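# Insert the bread slice into a toaster slot

## Task

Place the bread piece into one of the toaster's slots and release it there, without squashing the bread.

## Robot and tools

ROBOT. There are two arms: left_arm, which has a left hand, and right_arm, which has a right hand. In the scene frame, left_arm's base is at (+0.019, +0.274, +0.027) m and right_arm's is at (-0.003, -0.370, +0.019) m, both with almost no rotation. The scene frame has its origin at table-top height, midway between the two nominal bases. +z is up, +x points out over the table, and left_arm is on the +y side. Image left and right do not match these arm names. A camera stand behind the arms is fixed to the floor. Loose objects may sometimes get a brief nudge.

HAND POINT. Each arm is steered by its hand point, which sits 0.05 m in front of the palm. Its +z runs along the straightened fingers, and its +y points out of the palm. Its +x runs across the palm: away from the thumb on the right hand, toward the thumb on the left hand. Straight fingers extend 0.06 to 0.07 m past the point along +z and lie about 0.06 m behind it along -y. A bracket on the little-finger side of the wrist can strike objects. Arms track commands loosely. Friction or load often leaves the hand 1 to 3 cm short of the command, and sometimes 5 cm, usually low. That gap alone does not mean anything was touched.

ROW OF 28 NUMBERS. Every row lists both arms, even when only one moves, and every value lies in [-1, 1]. The order is:
- left_arm: dx, dy, dz, rx, ry, rz
- left hand: thumb_turn, thumb_bend, index, middle, ring, little, force_limit, speed
- right_arm: the same six pose numbers
- right hand: the same eight numbers

The six pose numbers are an offset, not a pose. They are measured in that arm's own base axes from its Hand target as it stood when the action or move began. A value of 1.0 equals 0.6 m or 180 degrees. rx, ry and rz form one rotation vector about the Hand target's position. Sending all zeros re-requests the current Hand target. The controller caps the commanded orientation at 40 degrees from the measured one.

Hand motors: -1 is open and +1 is closed. For thumb_turn, -1 places the thumb beside the palm and +1 places it opposite the fingers. force_limit runs from about 0 N at -1 to 10 N at +1, or 15 N for the two thumb motors. speed runs from nearly zero at -1 up to full speed at +0.48 and above. To leave a hand unchanged, repeat the last eight numbers actually sent to it. If nothing has been sent yet, use its hand_measured values followed by hand_force_limit and hand_speed. For a soft grip, close at speed -0.94 or lower. With the thumb opposed, the hand holds objects about 0.035 to 0.065 m thick.

TOOLS
- execute_actions(actions, cameras): actions is a list of actions. Each action is a list of up to 15 rows, and each row is one 1/30 s step. A short action repeats its last row. Every row's offset counts from the start of that action. cameras is a list of camera names, ["all"], or [], and an unknown name makes the call invalid. An empty actions list returns images.
- move(target, speed, blend, blocking, cameras): target is one 28-number row, or a list of up to 15 rows. All rows in the list are offsets from the same starting Hand targets. Paths are straight and finish together, lasting at least 0.5 s and at most 10 s. speed is the path's top speed in m/s, from 0.002 to 4.3, default 0.25. Rotation is capped at twice that value in rad/s. blend is a corner-rounding radius in m, with 0 meaning a stop at each target. blocking=false returns after about 0.5 s while the move keeps running. Moves do not avoid obstacles or the other arm, and faster moves hit harder. Do not route a path close to an arm's own base. The result adds a "move:" line with the ending (done, off_target, moving, held, fault). limits=paced means the pose was clipped, and limits=held means steps were withheld.
- wait(seconds): 0 to 10 s. Each arm keeps its last command, and any running move continues.
- stop(): brakes the running move to rest.
- zoom_image(camera, region): region is [x0, y0, x1, y1] in image pixels, at most 504 by 504, taken from the newest image.
- show_instructions(): shows the reference pages.
- finished_scene(scene): ends the current scene, given by its number. This cannot be undone.

Cameras are cam_head_left, cam_head_right, cam_high, cam_left_wrist and cam_right_wrist, each 672x504.

RESULTS. end_effector_position (m) and end_effector_quat_wxyz are given in each arm's base frame. Hand target is the last commanded pose after clipping, and the next offsets start from it. hand_measured, hand_stopped_by (moving, target, force, stalled, fault) and hand_load_n (fingertip N, positive when the finger is pushed open) follow the motor order. A lost grip appears as the load dropping to about 0. Joint torques include the arm's own weight. A MOTOR HOT line appears at 85 °C. At 100 °C the arm goes limp for 30 s or more. Holding loads, stretching out, or pushing against unreachable poses all heat the motors.

AVOID. Do not drop the bread or release it while it is moving. Do not hit the toaster or table hard, press the hands together, or put excess force on a finger. Do not crush the bread. Do not let anything leave the table. To end a push against something, command the target back past where the hand point currently is.

Each tool is called after "Call:" in YAML: its name, and indented under it one key for each argument.

Reference images:

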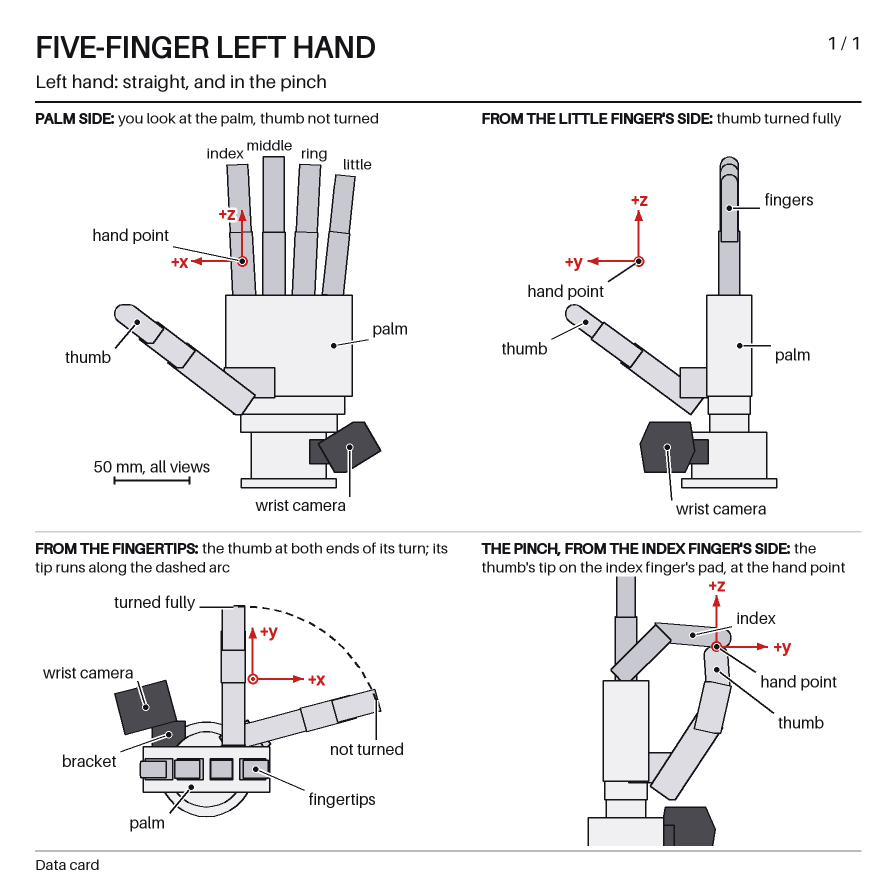

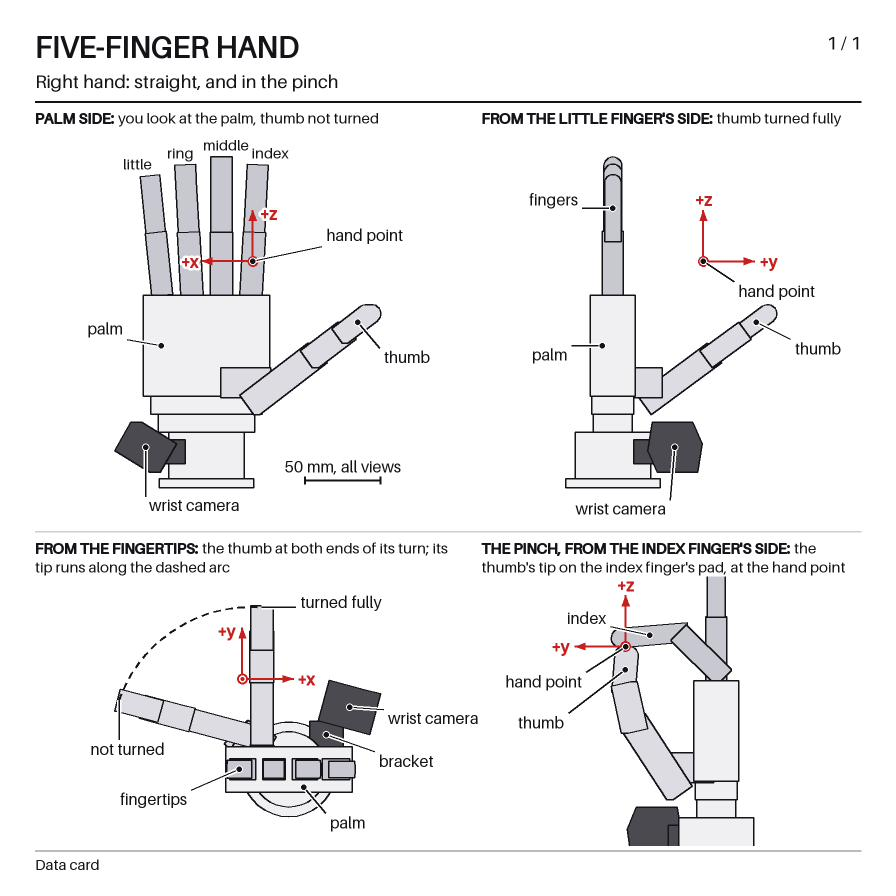

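## Session

Call:
execute_actions:
  actions: []

Scene clock: 0.00 s.
left_arm: end_effector_position=(+0.2800, +0.0702, +0.3660) hand_measured=(-1.000, -1.000, -1.000, -1.000, -1.000, -1.000) hand_load_n=(+0.0, +0.0, +0.0, +0.0, +0.0, +0.0) hand_stopped_by=(target, target, target, target, target, target) hand_force_limit=0.00 hand_speed=-0.80 end_effector_quat_wxyz=(+0.085, +0.323, +0.921, +0.203) | right_arm: end_effector_position=(+0.0219, +0.4155, +0.2128) hand_measured=(-1.000, -1.000, -1.000, -1.000, -1.000, -1.000) hand_load_n=(+0.0, +0.0, +0.0, -0.5, +0.0, +0.0) hand_stopped_by=(target, target, target, target, target, target) hand_force_limit=0.00 hand_speed=-0.80 end_effector_quat_wxyz=(-0.493, +0.846, -0.059, +0.193)
Joint positions: left_arm=[-0.243 0.906 1.22 -1.665 -0.388 2.045] | right_arm=[1.68 0.908 0.708 -0.321 0.49 -0.041]
Joint velocities: within noise
Joint torques (N m): no reading
Heat: left arm: hottest shoulder 22 °C; right arm: hottest waist 23 °C.
Hand target: left_arm +0.2827, +0.0696, +0.3768; +0.099, +0.319, +0.920, +0.204 | right_arm +0.0211, +0.4229, +0.2289; -0.506, +0.839, -0.062, +0.191

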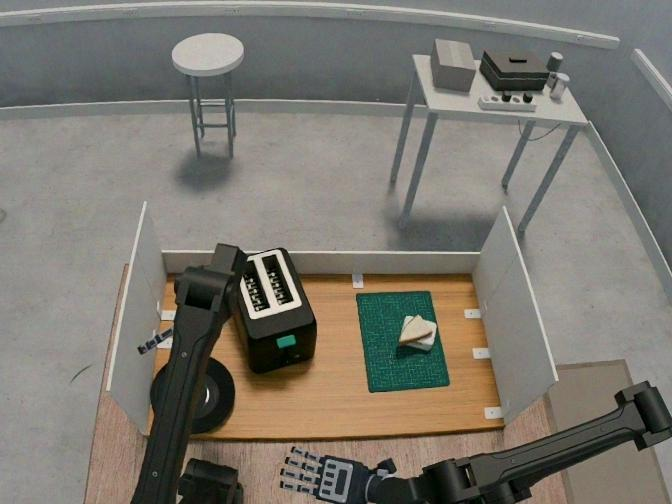

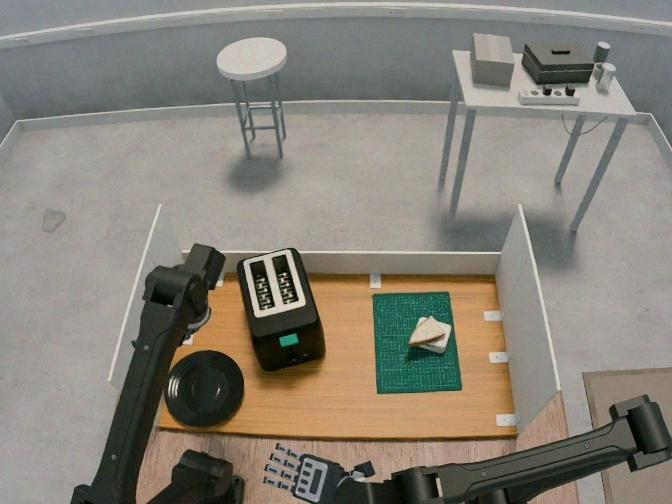

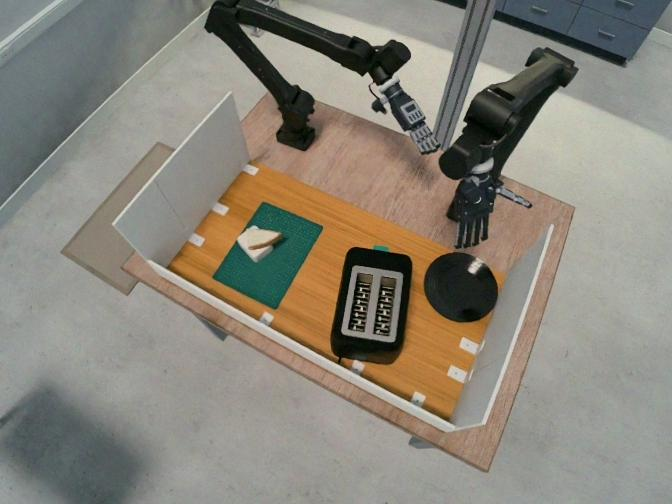

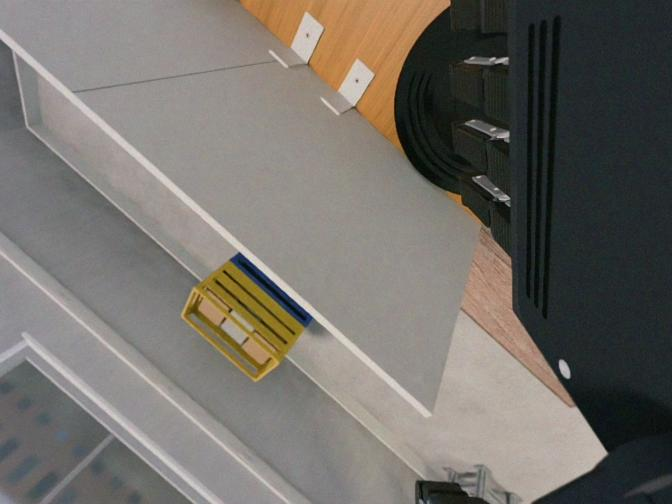

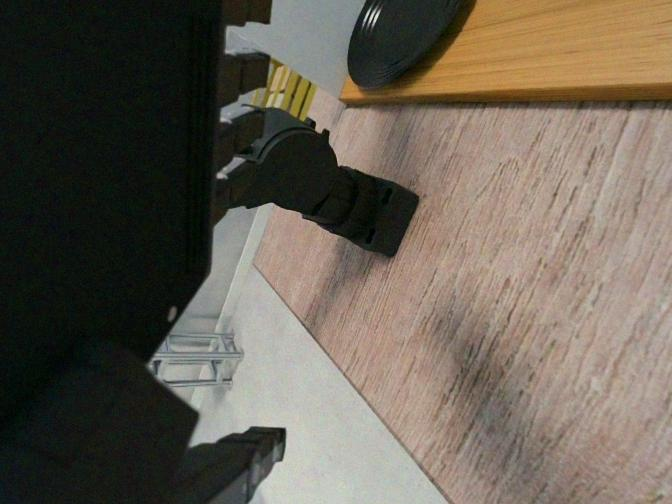

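Call:
zoom_image:
  camera: "cam_head_right"
  region: [340, 270, 500, 400]

Call:
zoom_image:
  camera: "cam_high"
  region: [200, 190, 420, 370]

Call:
zoom_image:
  camera: "cam_head_right"
  region: [220, 230, 340, 390]

Scaled by 3.150 from the camera's 672x504 image, which has a finer 960x720 frame.

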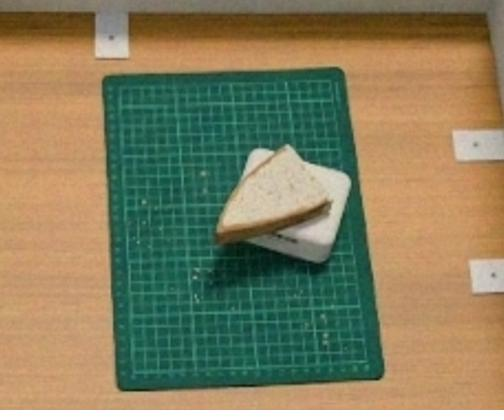

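Scaled by 2.291 from the camera's 672x504 image, which has a finer 960x720 frame.

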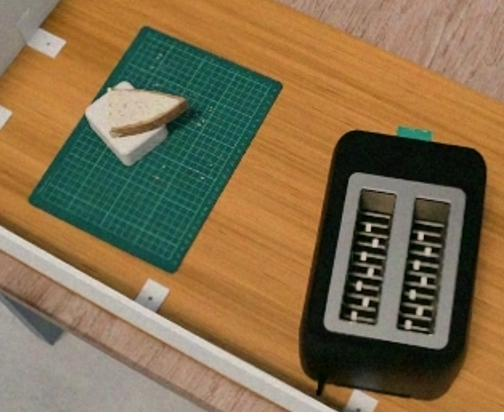

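Scaled by 3.150 from the camera's 672x504 image, which has a finer 960x720 frame.

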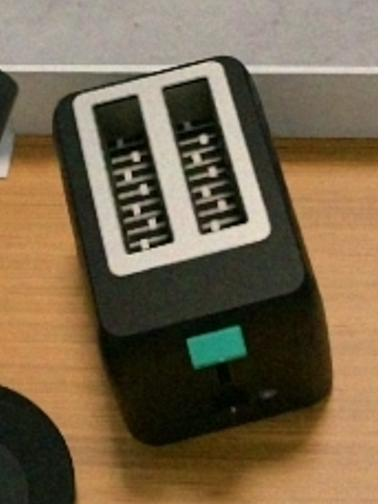

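Call:
zoom_image:
  camera: "cam_head_left"
  region: [340, 280, 480, 400]

Call:
zoom_image:
  camera: "cam_high"
  region: [210, 200, 330, 310]

Call:
zoom_image:
  camera: "cam_head_right"
  region: [395, 300, 475, 370]

Scaled by 3.600 from the camera's 672x504 image, which has a finer 960x720 frame.

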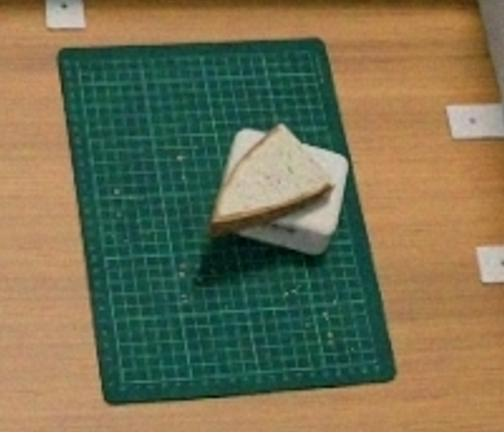

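Scaled by 4.200 from the camera's 672x504 image, which has a finer 960x720 frame.

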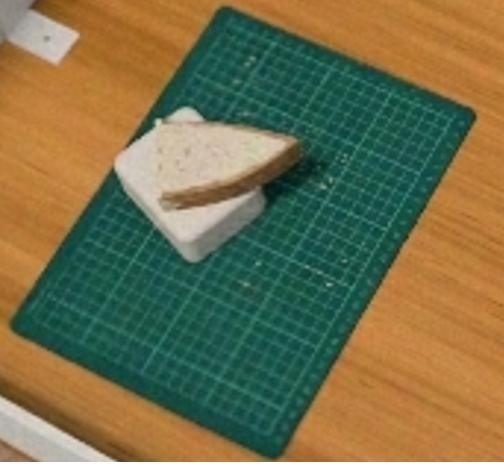

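Scaled by 6.300 from the camera's 672x504 image, which has a finer 960x720 frame.

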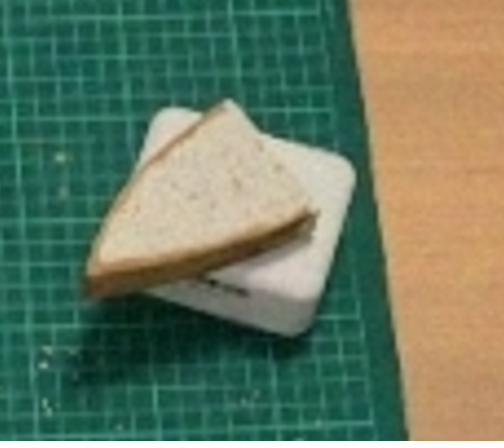

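Call:
move:
  target: [0.095,-0.6,0.05,-0.1608,0.0025,0.481,-1,-1,-1,-1,-1,-1,0,-0.8,0,0,0,0,0,0,-1,-1,-1,-1,-1,-1,0,-0.8]
  speed: 0.3
  cameras: ["all"]

Scene clock: 251.40 s.
left_arm: end_effector_position=(+0.3320, -0.2867, +0.3864) hand_measured=(-1.000, -1.000, -1.000, -1.000, -1.000, -1.000) hand_load_n=(+0.0, +0.0, +0.0, +0.0, +0.0, +0.0) hand_stopped_by=(target, target, target, target, target, target) hand_force_limit=0.00 hand_speed=-0.80 end_effector_quat_wxyz=(+0.059, -0.413, +0.899, -0.130) | right_arm: end_effector_position=(+0.0219, +0.4155, +0.2128) hand_measured=(-1.000, -1.000, -1.000, -1.000, -1.000, -1.000) hand_load_n=(+0.0, +0.0, +0.0, -0.5, +0.0, +0.0) hand_stopped_by=(target, target, target, target, target, target) hand_force_limit=0.00 hand_speed=-0.80 end_effector_quat_wxyz=(-0.493, +0.846, -0.059, +0.193)
Joint positions: left_arm=[-0.641 1.517 1.917 -1.683 0.02 0.065] | right_arm=[1.68 0.908 0.708 -0.321 0.49 -0.041]
Joint torques (N m): left_arm=[-0.5 -9.23 10.74 -0.01 0.1 -0.03] | right_arm=[-1.26 -4.42 10.78 1.58 0.13 -0.05]
Heat: left arm: hottest elbow 36 °C; right arm: hottest elbow 32 °C.
Hand target: left_arm +0.3398, -0.2903, +0.4068; +0.000, -0.422, +0.906, +0.000 | right_arm +0.0211, +0.4229, +0.2289; -0.506, +0.839, -0.062, +0.191
Off the commanded pose: left_arm 0.022 m, 16 deg | right_arm 0.018 m, 2 deg.
joint sent to its limit (left arm) — joint 4 (wrist pitch), lower limit. The joint targets are off in orientation, not in position.
move: off_target (left_arm, right_arm)
camera_calibration:
cam_left_wrist: T_world_to_cam=[[0.583776, -0.786265, 0.202467, -0.49476], [-0.770539, -0.457932, 0.44336, -0.0457381], [-0.255882, -0.414832, -0.873178, 0.415668], [0, 0, 0, 1]] pos_world=[0.359948, -0.237525, 0.483403]

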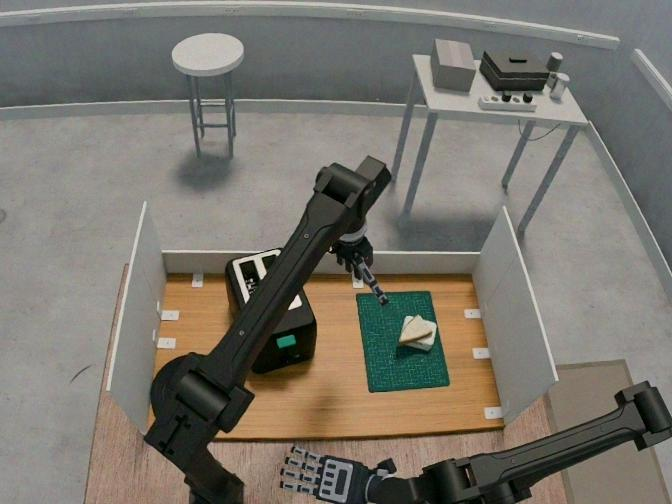

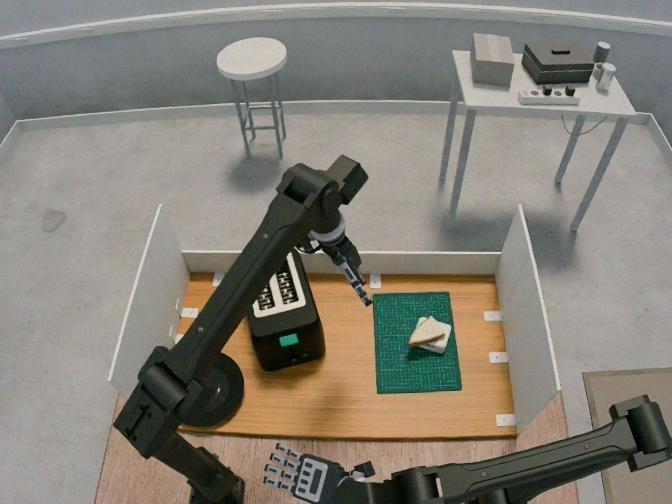

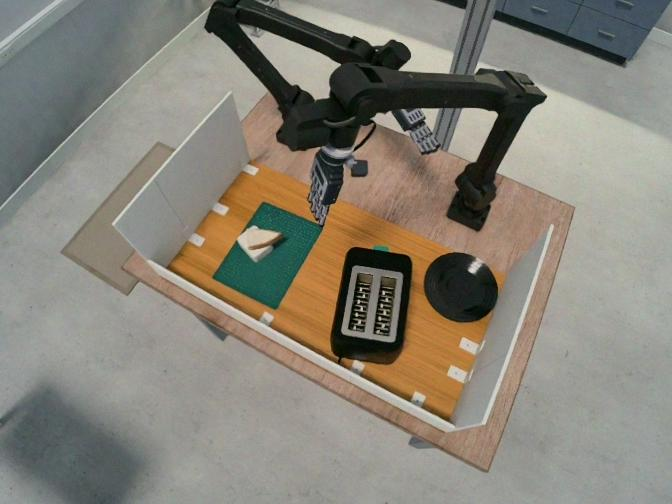

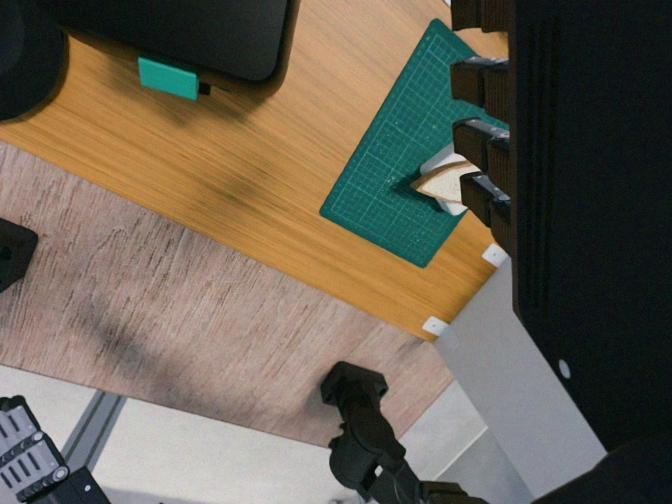

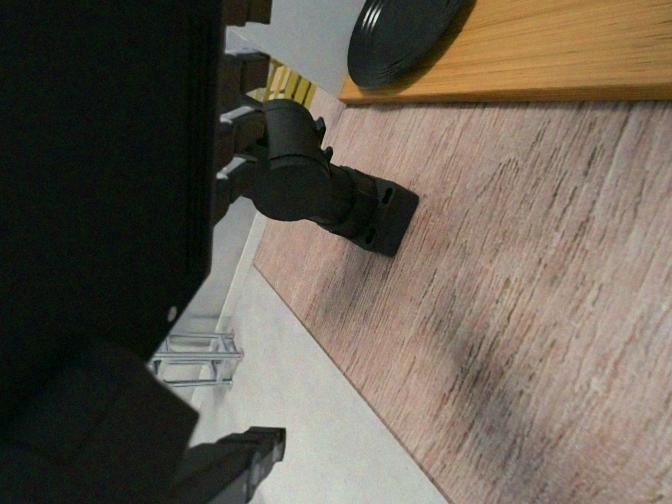

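Call:
zoom_image:
  camera: "cam_head_right"
  region: [290, 180, 410, 320]

Call:
zoom_image:
  camera: "cam_high"
  region: [270, 100, 390, 240]

Call:
zoom_image:
  camera: "cam_left_wrist"
  region: [300, 0, 560, 300]

Scaled by 3.600 from the camera's 672x504 image, which has a finer 960x720 frame.

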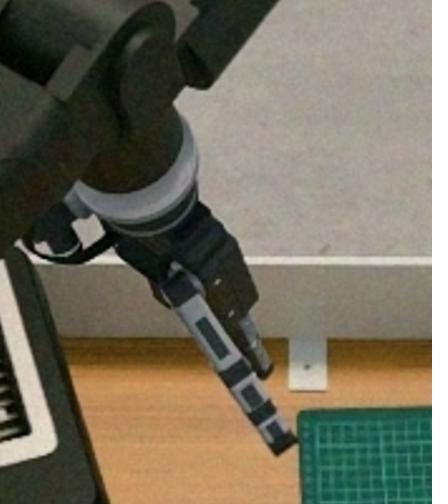

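Scaled by 3.600 from the camera's 672x504 image, which has a finer 960x720 frame.

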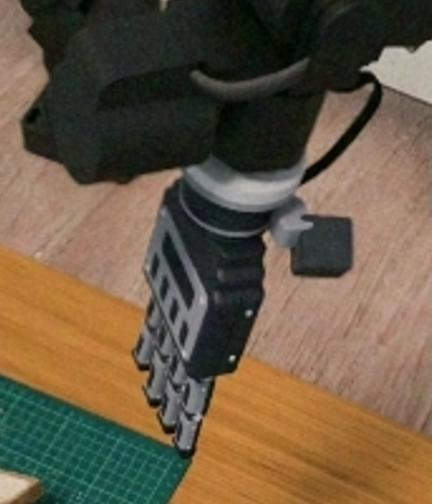

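Scaled by 1.680 from the camera's 672x504 image, which has a finer 960x720 frame.

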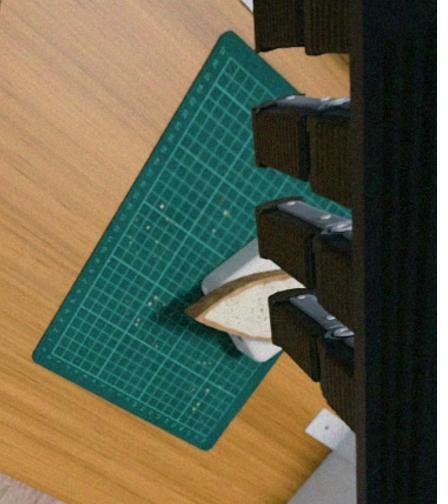

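Call:
move:
  target: [-0.095,0.6,-0.05,0.1608,-0.0025,-0.481,-1,-1,-1,-1,-1,-1,0,-0.8,0,0,0,0,0,0,-1,-1,-1,-1,-1,-1,0,-0.8]
  speed: 0.3

Call:
move:
  target: [0,0,0,0,0,0,-1,-1,-1,-1,-1,-1,0,-0.8,0.465,-0.372,0.168,-0.2791,0.2399,-0.1555,1,-1,-1,-1,1,1,0,-0.2]
  speed: 0.25
  cameras: ["all"]

Scene clock: 388.37 s.
left_arm: end_effector_position=(+0.2832, +0.0675, +0.3777) hand_measured=(-1.000, -1.000, -1.000, -1.000, -1.000, -1.000) hand_load_n=(+0.0, +0.0, +0.0, +0.0, +0.0, +0.0) hand_stopped_by=(target, target, target, target, target, target) hand_force_limit=0.00 hand_speed=-0.80 end_effector_quat_wxyz=(+0.095, +0.319, +0.921, +0.204) | right_arm: end_effector_position=(+0.0219, +0.4155, +0.2128) hand_measured=(-1.000, -1.000, -1.000, -1.000, -1.000, -1.000) hand_load_n=(+0.0, +0.0, +0.0, +0.0, +0.0, -0.5) hand_stopped_by=(target, target, target, target, target, target) hand_force_limit=0.00 hand_speed=-0.80 end_effector_quat_wxyz=(-0.493, +0.846, -0.059, +0.193)
Joint positions: left_arm=[-0.252 0.915 1.255 -1.674 -0.391 2.032] | right_arm=[1.68 0.908 0.708 -0.321 0.49 -0.041]
Joint torques (N m): left_arm=[-0.44 -2.49 6.13 0.77 -0.31 0.19] | right_arm=[-1.2 -4.42 10.78 1.55 0.12 -0.06]
Heat: left arm: hottest elbow 42 °C; right arm: hottest elbow 34 °C.
Hand target: left_arm +0.2828, +0.0696, +0.3768; +0.099, +0.319, +0.920, +0.204 | right_arm +0.0211, +0.4229, +0.2289; -0.506, +0.839, -0.062, +0.191
Off the commanded pose: left_arm 0.002 m, 0 deg | right_arm 0.018 m, 2 deg.
move: off_target (right_arm)

Scene clock: 391.63 s.
left_arm: end_effector_position=(+0.2832, +0.0675, +0.3777) hand_measured=(-1.000, -1.000, -1.000, -1.000, -1.000, -1.000) hand_load_n=(+0.0, +0.0, +0.0, +0.0, +0.0, +0.0) hand_stopped_by=(target, target, target, target, target, target) hand_force_limit=0.00 hand_speed=-0.80 end_effector_quat_wxyz=(+0.095, +0.319, +0.921, +0.204) | right_arm: end_effector_position=(+0.2898, +0.2000, +0.3146) hand_measured=(+1.000, -1.000, -1.000, -1.000, +1.000, +1.000) hand_load_n=(+0.0, +0.0, +0.0, +0.0, +0.0, +0.0) hand_stopped_by=(target, target, target, target, target, target) hand_force_limit=0.00 hand_speed=-0.20 end_effector_quat_wxyz=(-0.031, +0.939, -0.341, +0.019)
Joint positions: left_arm=[-0.252 0.915 1.255 -1.674 -0.391 2.033] | right_arm=[0.569 1.398 1.587 -1.687 -0.007 -0.306]
Joint torques (N m): left_arm=[-0.62 -2.84 6.13 0.81 -0.32 0.17] | right_arm=[-2.08 -10.52 11.47 -0.29 0.05 -0.13]
Heat: left arm: hottest elbow 41 °C; right arm: hottest elbow 35 °C.
Hand target: left_arm +0.2828, +0.0696, +0.3768; +0.099, +0.320, +0.920, +0.204 | right_arm +0.3001, +0.1996, +0.3297; +0.000, +0.940, -0.342, +0.000
Off the commanded pose: left_arm 0.002 m, 0 deg | right_arm 0.018 m, 4 deg.
joint sent to its limit (right arm) — joint 4 (wrist pitch), lower limit. The joint targets are off in orientation, not in position.
move: off_target (right_arm)
camera_calibration:
cam_left_wrist: T_world_to_cam=[[-0.679947, -0.533902, -0.502613, 0.421216], [-0.733073, 0.479424, 0.482449, -0.00579543], [-0.0166162, 0.696492, -0.717372, 0.340816], [0, 0, 0, 1]] pos_world=[0.287819, -0.00970918, 0.458997]
cam_right_wrist: T_world_to_cam=[[-0.393644, -0.914478, -0.0936713, 0.330555], [-0.821027, 0.303915, 0.48327, 0.0232677], [-0.413472, 0.267143, -0.870446, 0.454914], [0, 0, 0, 1]] pos_world=[0.337319, 0.173687, 0.415697]

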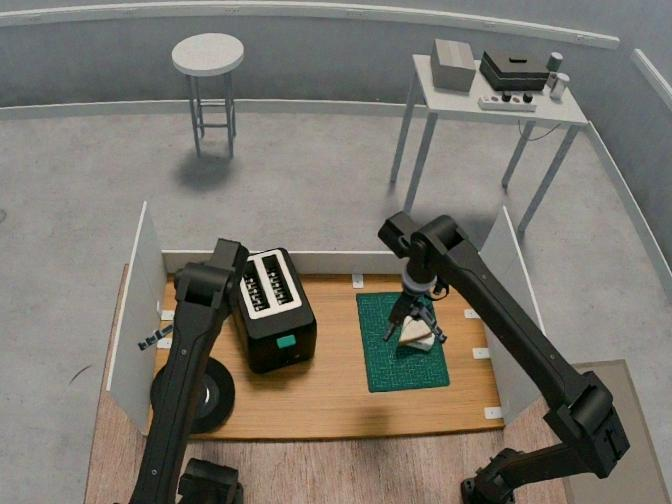

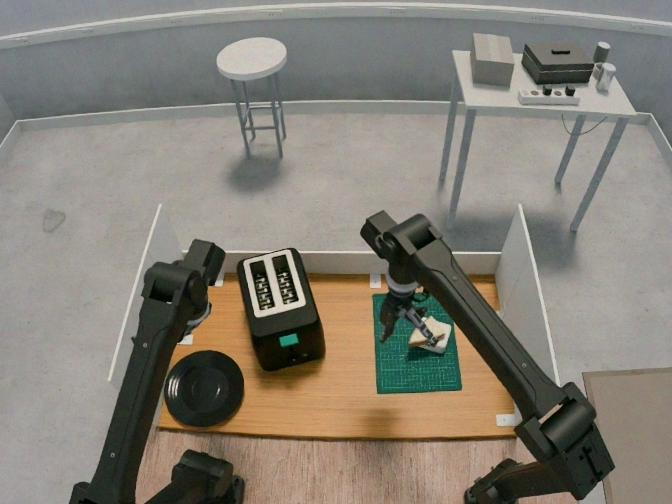

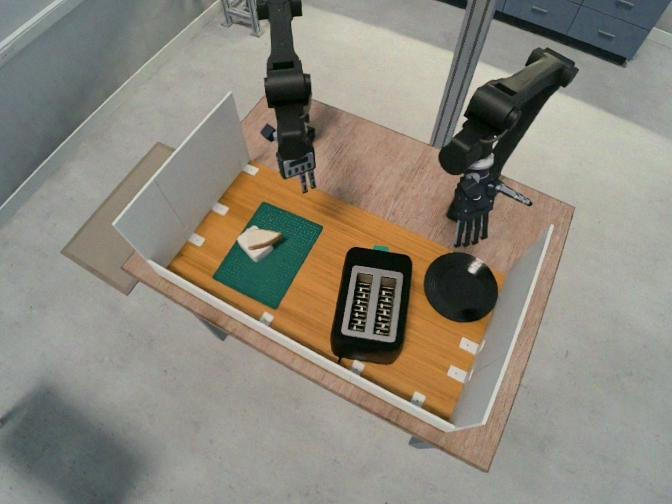

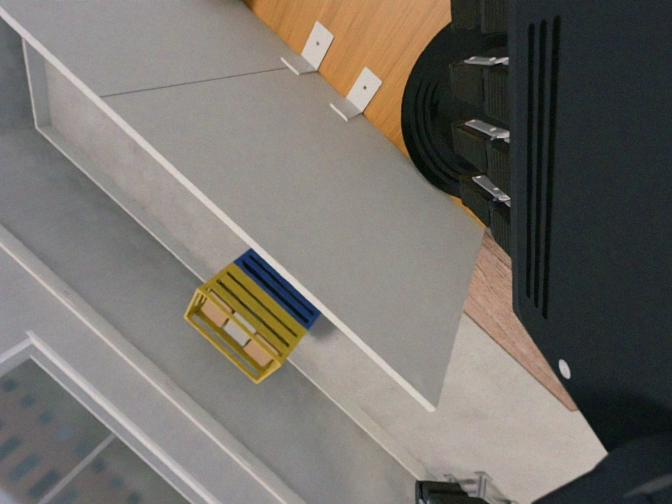

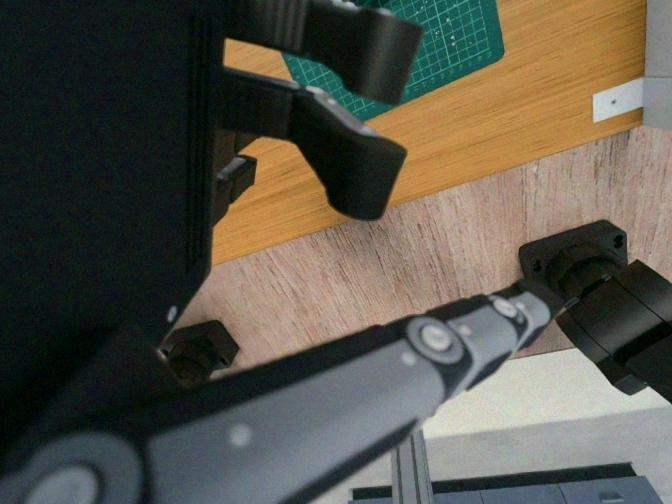

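Call:
move:
  target: [0,0,0,0,0,0,-1,-1,-1,-1,-1,-1,0,-0.8,0.168,-0.098,-0.217,0,0,0.381,1,-1,-1,-1,1,1,0,-0.2]
  speed: 0.2
  cameras: ["all"]

Scene clock: 402.83 s.
left_arm: end_effector_position=(+0.2832, +0.0675, +0.3777) hand_measured=(-1.000, -1.000, -1.000, -1.000, -1.000, -1.000) hand_load_n=(+0.0, +0.0, +0.0, +0.0, +0.0, +0.0) hand_stopped_by=(target, target, target, target, target, target) hand_force_limit=0.00 hand_speed=-0.80 end_effector_quat_wxyz=(+0.095, +0.319, +0.921, +0.204) | right_arm: end_effector_position=(+0.3944, +0.1467, +0.2044) hand_measured=(+1.000, -1.000, -1.000, -1.000, +1.000, +1.000) hand_load_n=(+0.0, +0.0, +0.0, +0.0, +0.0, +0.0) hand_stopped_by=(target, target, target, target, target, target) hand_force_limit=0.00 hand_speed=-0.20 end_effector_quat_wxyz=(-0.001, +0.968, +0.251, -0.001)
Joint positions: left_arm=[-0.252 0.915 1.255 -1.674 -0.391 2.033] | right_arm=[0.5 1.511 1.407 -1.467 -0.003 -1.578]
Joint torques (N m): left_arm=[-0.73 -2.61 6.19 0.76 -0.3 0.18] | right_arm=[-2.32 -12.34 7.42 0.47 0.07 -0.18]
Heat: left arm: hottest elbow 39 °C; right arm: hottest elbow 36 °C.
Hand target: left_arm +0.2828, +0.0696, +0.3768; +0.099, +0.320, +0.920, +0.204 | right_arm +0.4008, +0.1410, +0.1994; +0.000, +0.969, +0.247, +0.000
Off the commanded pose: left_arm 0.002 m, 0 deg | right_arm 0.010 m, 0 deg.
move: done
camera_calibration:
cam_left_wrist: T_world_to_cam=[[-0.679947, -0.533902, -0.502613, 0.421216], [-0.733073, 0.479424, 0.482449, -0.00579543], [-0.0166162, 0.696492, -0.717372, 0.340816], [0, 0, 0, 1]] pos_world=[0.287819, -0.00970918, 0.458997]
cam_right_wrist: T_world_to_cam=[[0.712757, -0.700665, -0.0323455, -0.167616], [-0.589132, -0.623052, 0.514519, 0.216735], [-0.380658, -0.347671, -0.856869, 0.490944], [0, 0, 0, 1]] pos_world=[0.434036, 0.188282, 0.303738]

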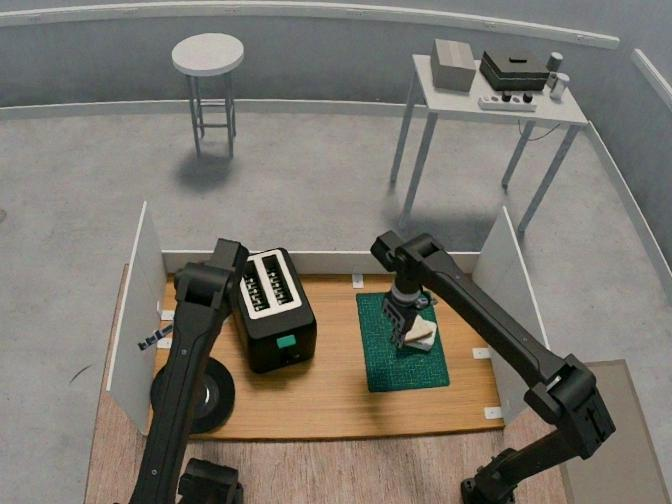

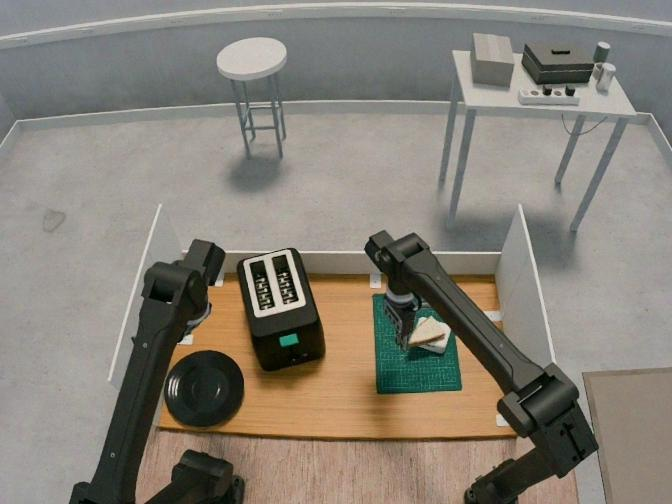

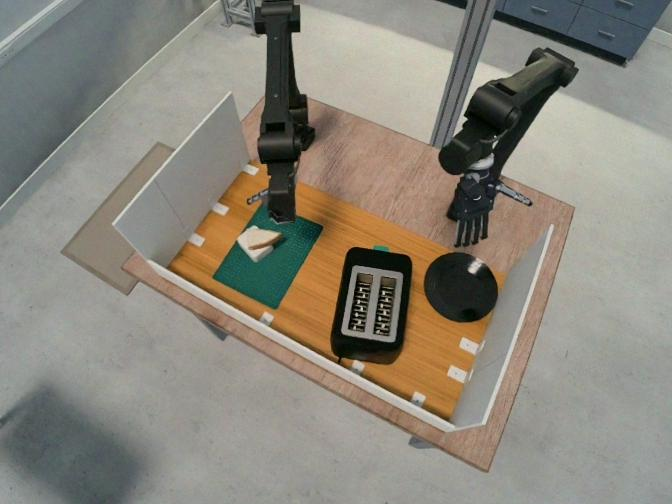

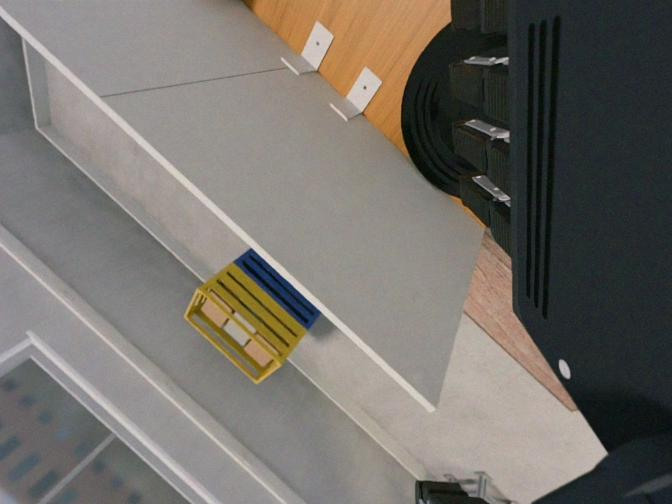

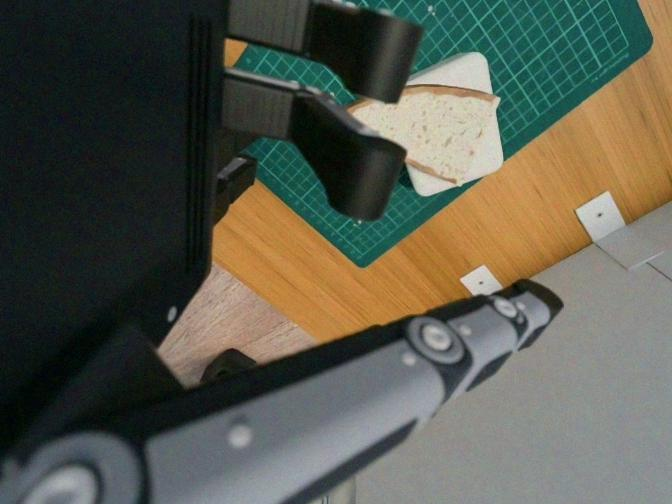

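Call:
move:
  target: [0,0,0,0,0,0,-1,-1,-1,-1,-1,-1,0,-0.8,0,0,0,0,0,0,1,-1,-1,-1,-1,-1,0,0.2]
  speed: 0.2
  cameras: ["cam_right_wrist"]

Call:
zoom_image:
  camera: "cam_right_wrist"
  region: [200, 0, 560, 280]

Scene clock: 422.13 s.
left_arm: end_effector_position=(+0.2832, +0.0675, +0.3777) hand_measured=(-1.000, -1.000, -1.000, -1.000, -1.000, -1.000) hand_load_n=(+0.0, +0.0, +0.0, +0.0, +0.0, +0.0) hand_stopped_by=(target, target, target, target, target, target) hand_force_limit=0.00 hand_speed=-0.80 end_effector_quat_wxyz=(+0.095, +0.319, +0.921, +0.204) | right_arm: end_effector_position=(+0.3945, +0.1467, +0.2044) hand_measured=(+1.000, -1.000, -1.000, -1.000, -1.000, -1.000) hand_load_n=(+0.0, +0.0, +0.0, +0.0, +0.0, +0.0) hand_stopped_by=(target, target, target, target, target, target) hand_force_limit=0.00 hand_speed=0.20 end_effector_quat_wxyz=(-0.001, +0.968, +0.251, -0.001)
Joint positions: left_arm=[-0.252 0.915 1.255 -1.674 -0.391 2.033] | right_arm=[0.5 1.511 1.407 -1.467 -0.003 -1.579]
Joint torques (N m): left_arm=[-0.73 -2.84 6.13 0.79 -0.32 0.17] | right_arm=[-2.43 -12.4 7.45 0.49 0.05 -0.12]
Heat: left arm: hottest elbow 37 °C; right arm: hottest elbow 36 °C.
Hand target: left_arm +0.2828, +0.0696, +0.3768; +0.099, +0.320, +0.920, +0.204 | right_arm +0.4009, +0.1410, +0.1994; +0.000, +0.969, +0.247, +0.000
Off the commanded pose: left_arm 0.002 m, 0 deg | right_arm 0.010 m, 1 deg.
move: done
camera_calibration:
cam_right_wrist: T_world_to_cam=[[0.713529, -0.699875, -0.0324264, -0.168148], [-0.588413, -0.623731, 0.514519, 0.216609], [-0.380325, -0.348044, -0.856866, 0.490906], [0, 0, 0, 1]] pos_world=[0.434137, 0.18828, 0.303739]
Images, in order (width x height): cam_right_wrist 672x504.

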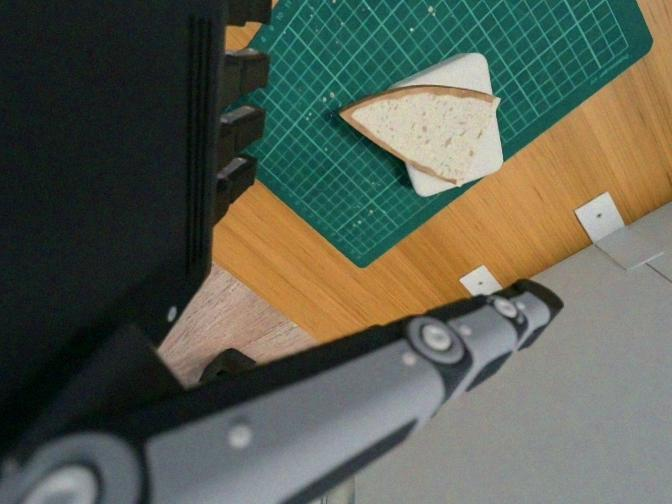

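Scaled by 1.400 from the camera's 672x504 image, which has a finer 960x720 frame.

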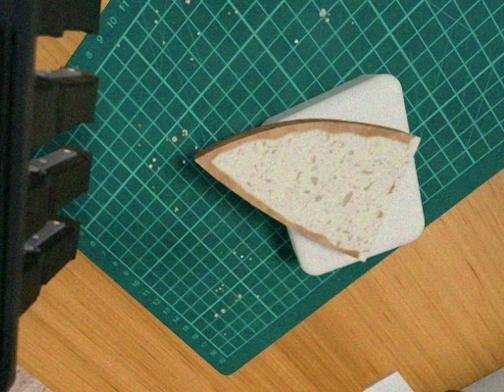

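Call:
zoom_image:
  camera: "cam_right_wrist"
  region: [310, 100, 410, 200]

Call:
zoom_image:
  camera: "cam_right_wrist"
  region: [500, 0, 660, 120]

Scaled by 5.040 from the camera's 672x504 image, which has a finer 960x720 frame.

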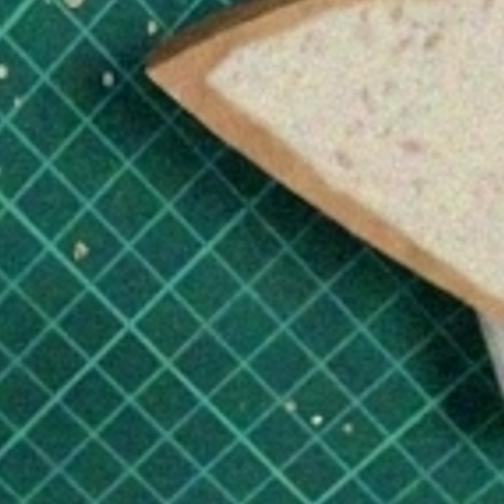

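Scaled by 3.150 from the camera's 672x504 image, which has a finer 960x720 frame.

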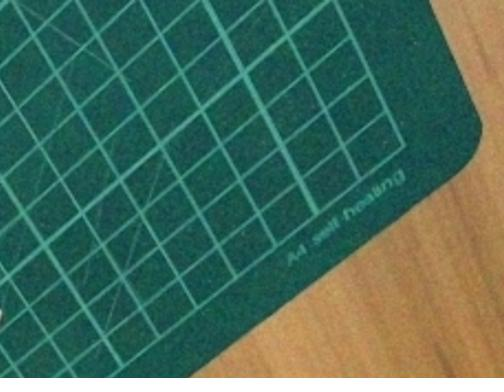

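Call:
move:
  target: [0,0,0,0,0,0,-1,-1,-1,-1,-1,-1,0,-0.8,-0.008,0.062,-0.14,0,0,0,1,-0.5,0,0,1,1,0,0.2]
  speed: 0.15
  cameras: ["cam_right_wrist","cam_head_left","cam_head_right"]

Call:
zoom_image:
  camera: "cam_right_wrist"
  region: [200, 0, 660, 400]

Scene clock: 461.80 s.
left_arm: end_effector_position=(+0.2832, +0.0675, +0.3777) hand_measured=(-1.000, -1.000, -1.000, -1.000, -1.000, -1.000) hand_load_n=(+0.0, +0.0, +0.0, +0.0, +0.0, +0.0) hand_stopped_by=(target, target, target, target, target, target) hand_force_limit=0.00 hand_speed=-0.80 end_effector_quat_wxyz=(+0.095, +0.319, +0.921, +0.204) | right_arm: end_effector_position=(+0.3958, +0.1715, +0.1183) hand_measured=(+1.000, -0.500, +0.000, +0.000, +1.000, +1.000) hand_load_n=(+0.0, -0.5, +0.0, +0.0, +0.0, +0.0) hand_stopped_by=(target, target, target, target, target, target) hand_force_limit=0.00 hand_speed=0.20 end_effector_quat_wxyz=(+0.000, +0.970, +0.245, -0.003)
Joint positions: left_arm=[-0.252 0.915 1.255 -1.674 -0.391 2.033] | right_arm=[0.545 1.599 1.278 -1.256 -0.003 -1.521]
Joint torques (N m): left_arm=[-0.79 -3.19 6.12 0.72 -0.3 0.15] | right_arm=[-0.26 -13.22 7.3 0.51 0.06 0.01]
Heat: left arm: hottest elbow 34 °C; right arm: hottest elbow 34 °C.
Hand target: left_arm +0.2828, +0.0696, +0.3768; +0.099, +0.320, +0.920, +0.204 | right_arm +0.3960, +0.1782, +0.1155; +0.000, +0.969, +0.247, +0.000
Off the commanded pose: left_arm 0.002 m, 0 deg | right_arm 0.007 m, 0 deg.
move: done
camera_calibration:
cam_right_wrist: T_world_to_cam=[[0.703972, -0.709419, -0.0338741, -0.148907], [-0.593906, -0.614161, 0.519694, 0.277096], [-0.389485, -0.345732, -0.853681, 0.42908], [0, 0, 0, 1]] pos_world=[0.436516, 0.212891, 0.217248]
Images, in order (width x height): cam_head_left 672x504, cam_head_right 672x504, cam_right_wrist 672x504.

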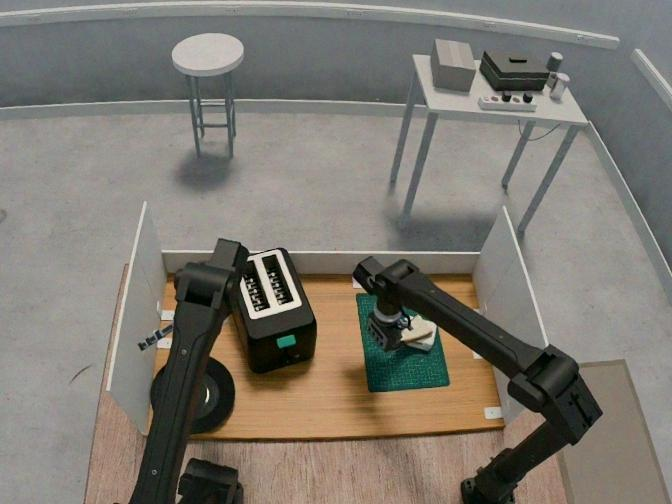

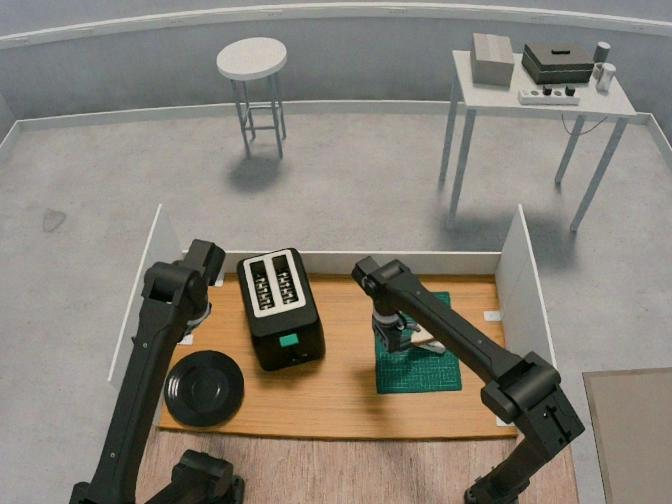

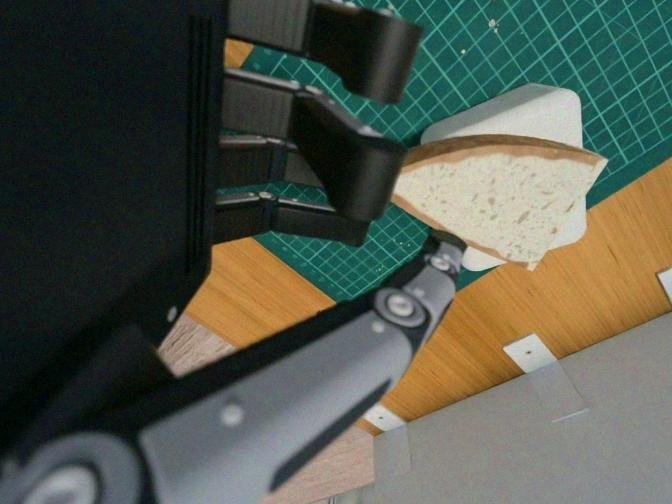

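Scaled by 1.096 from the camera's 672x504 image, which has a finer 960x720 frame.

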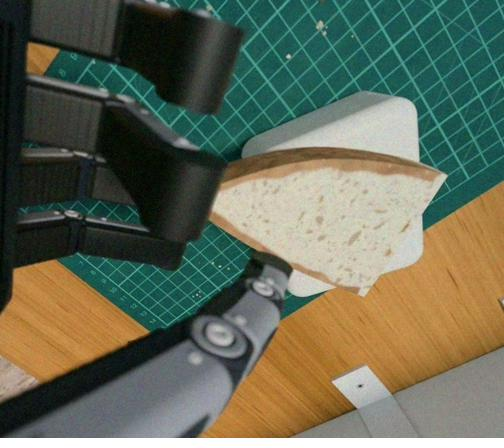

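Call:
zoom_image:
  camera: "cam_right_wrist"
  region: [390, 70, 630, 290]

Scaled by 2.100 from the camera's 672x504 image, which has a finer 960x720 frame.

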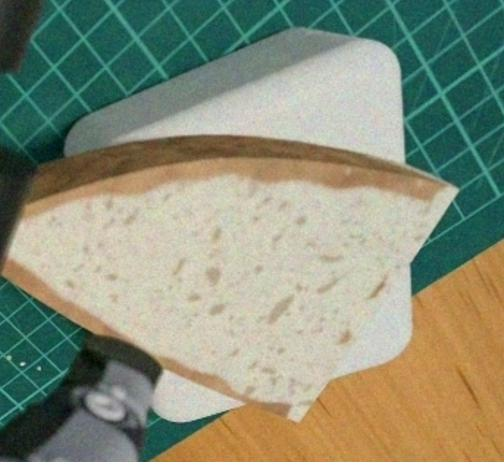

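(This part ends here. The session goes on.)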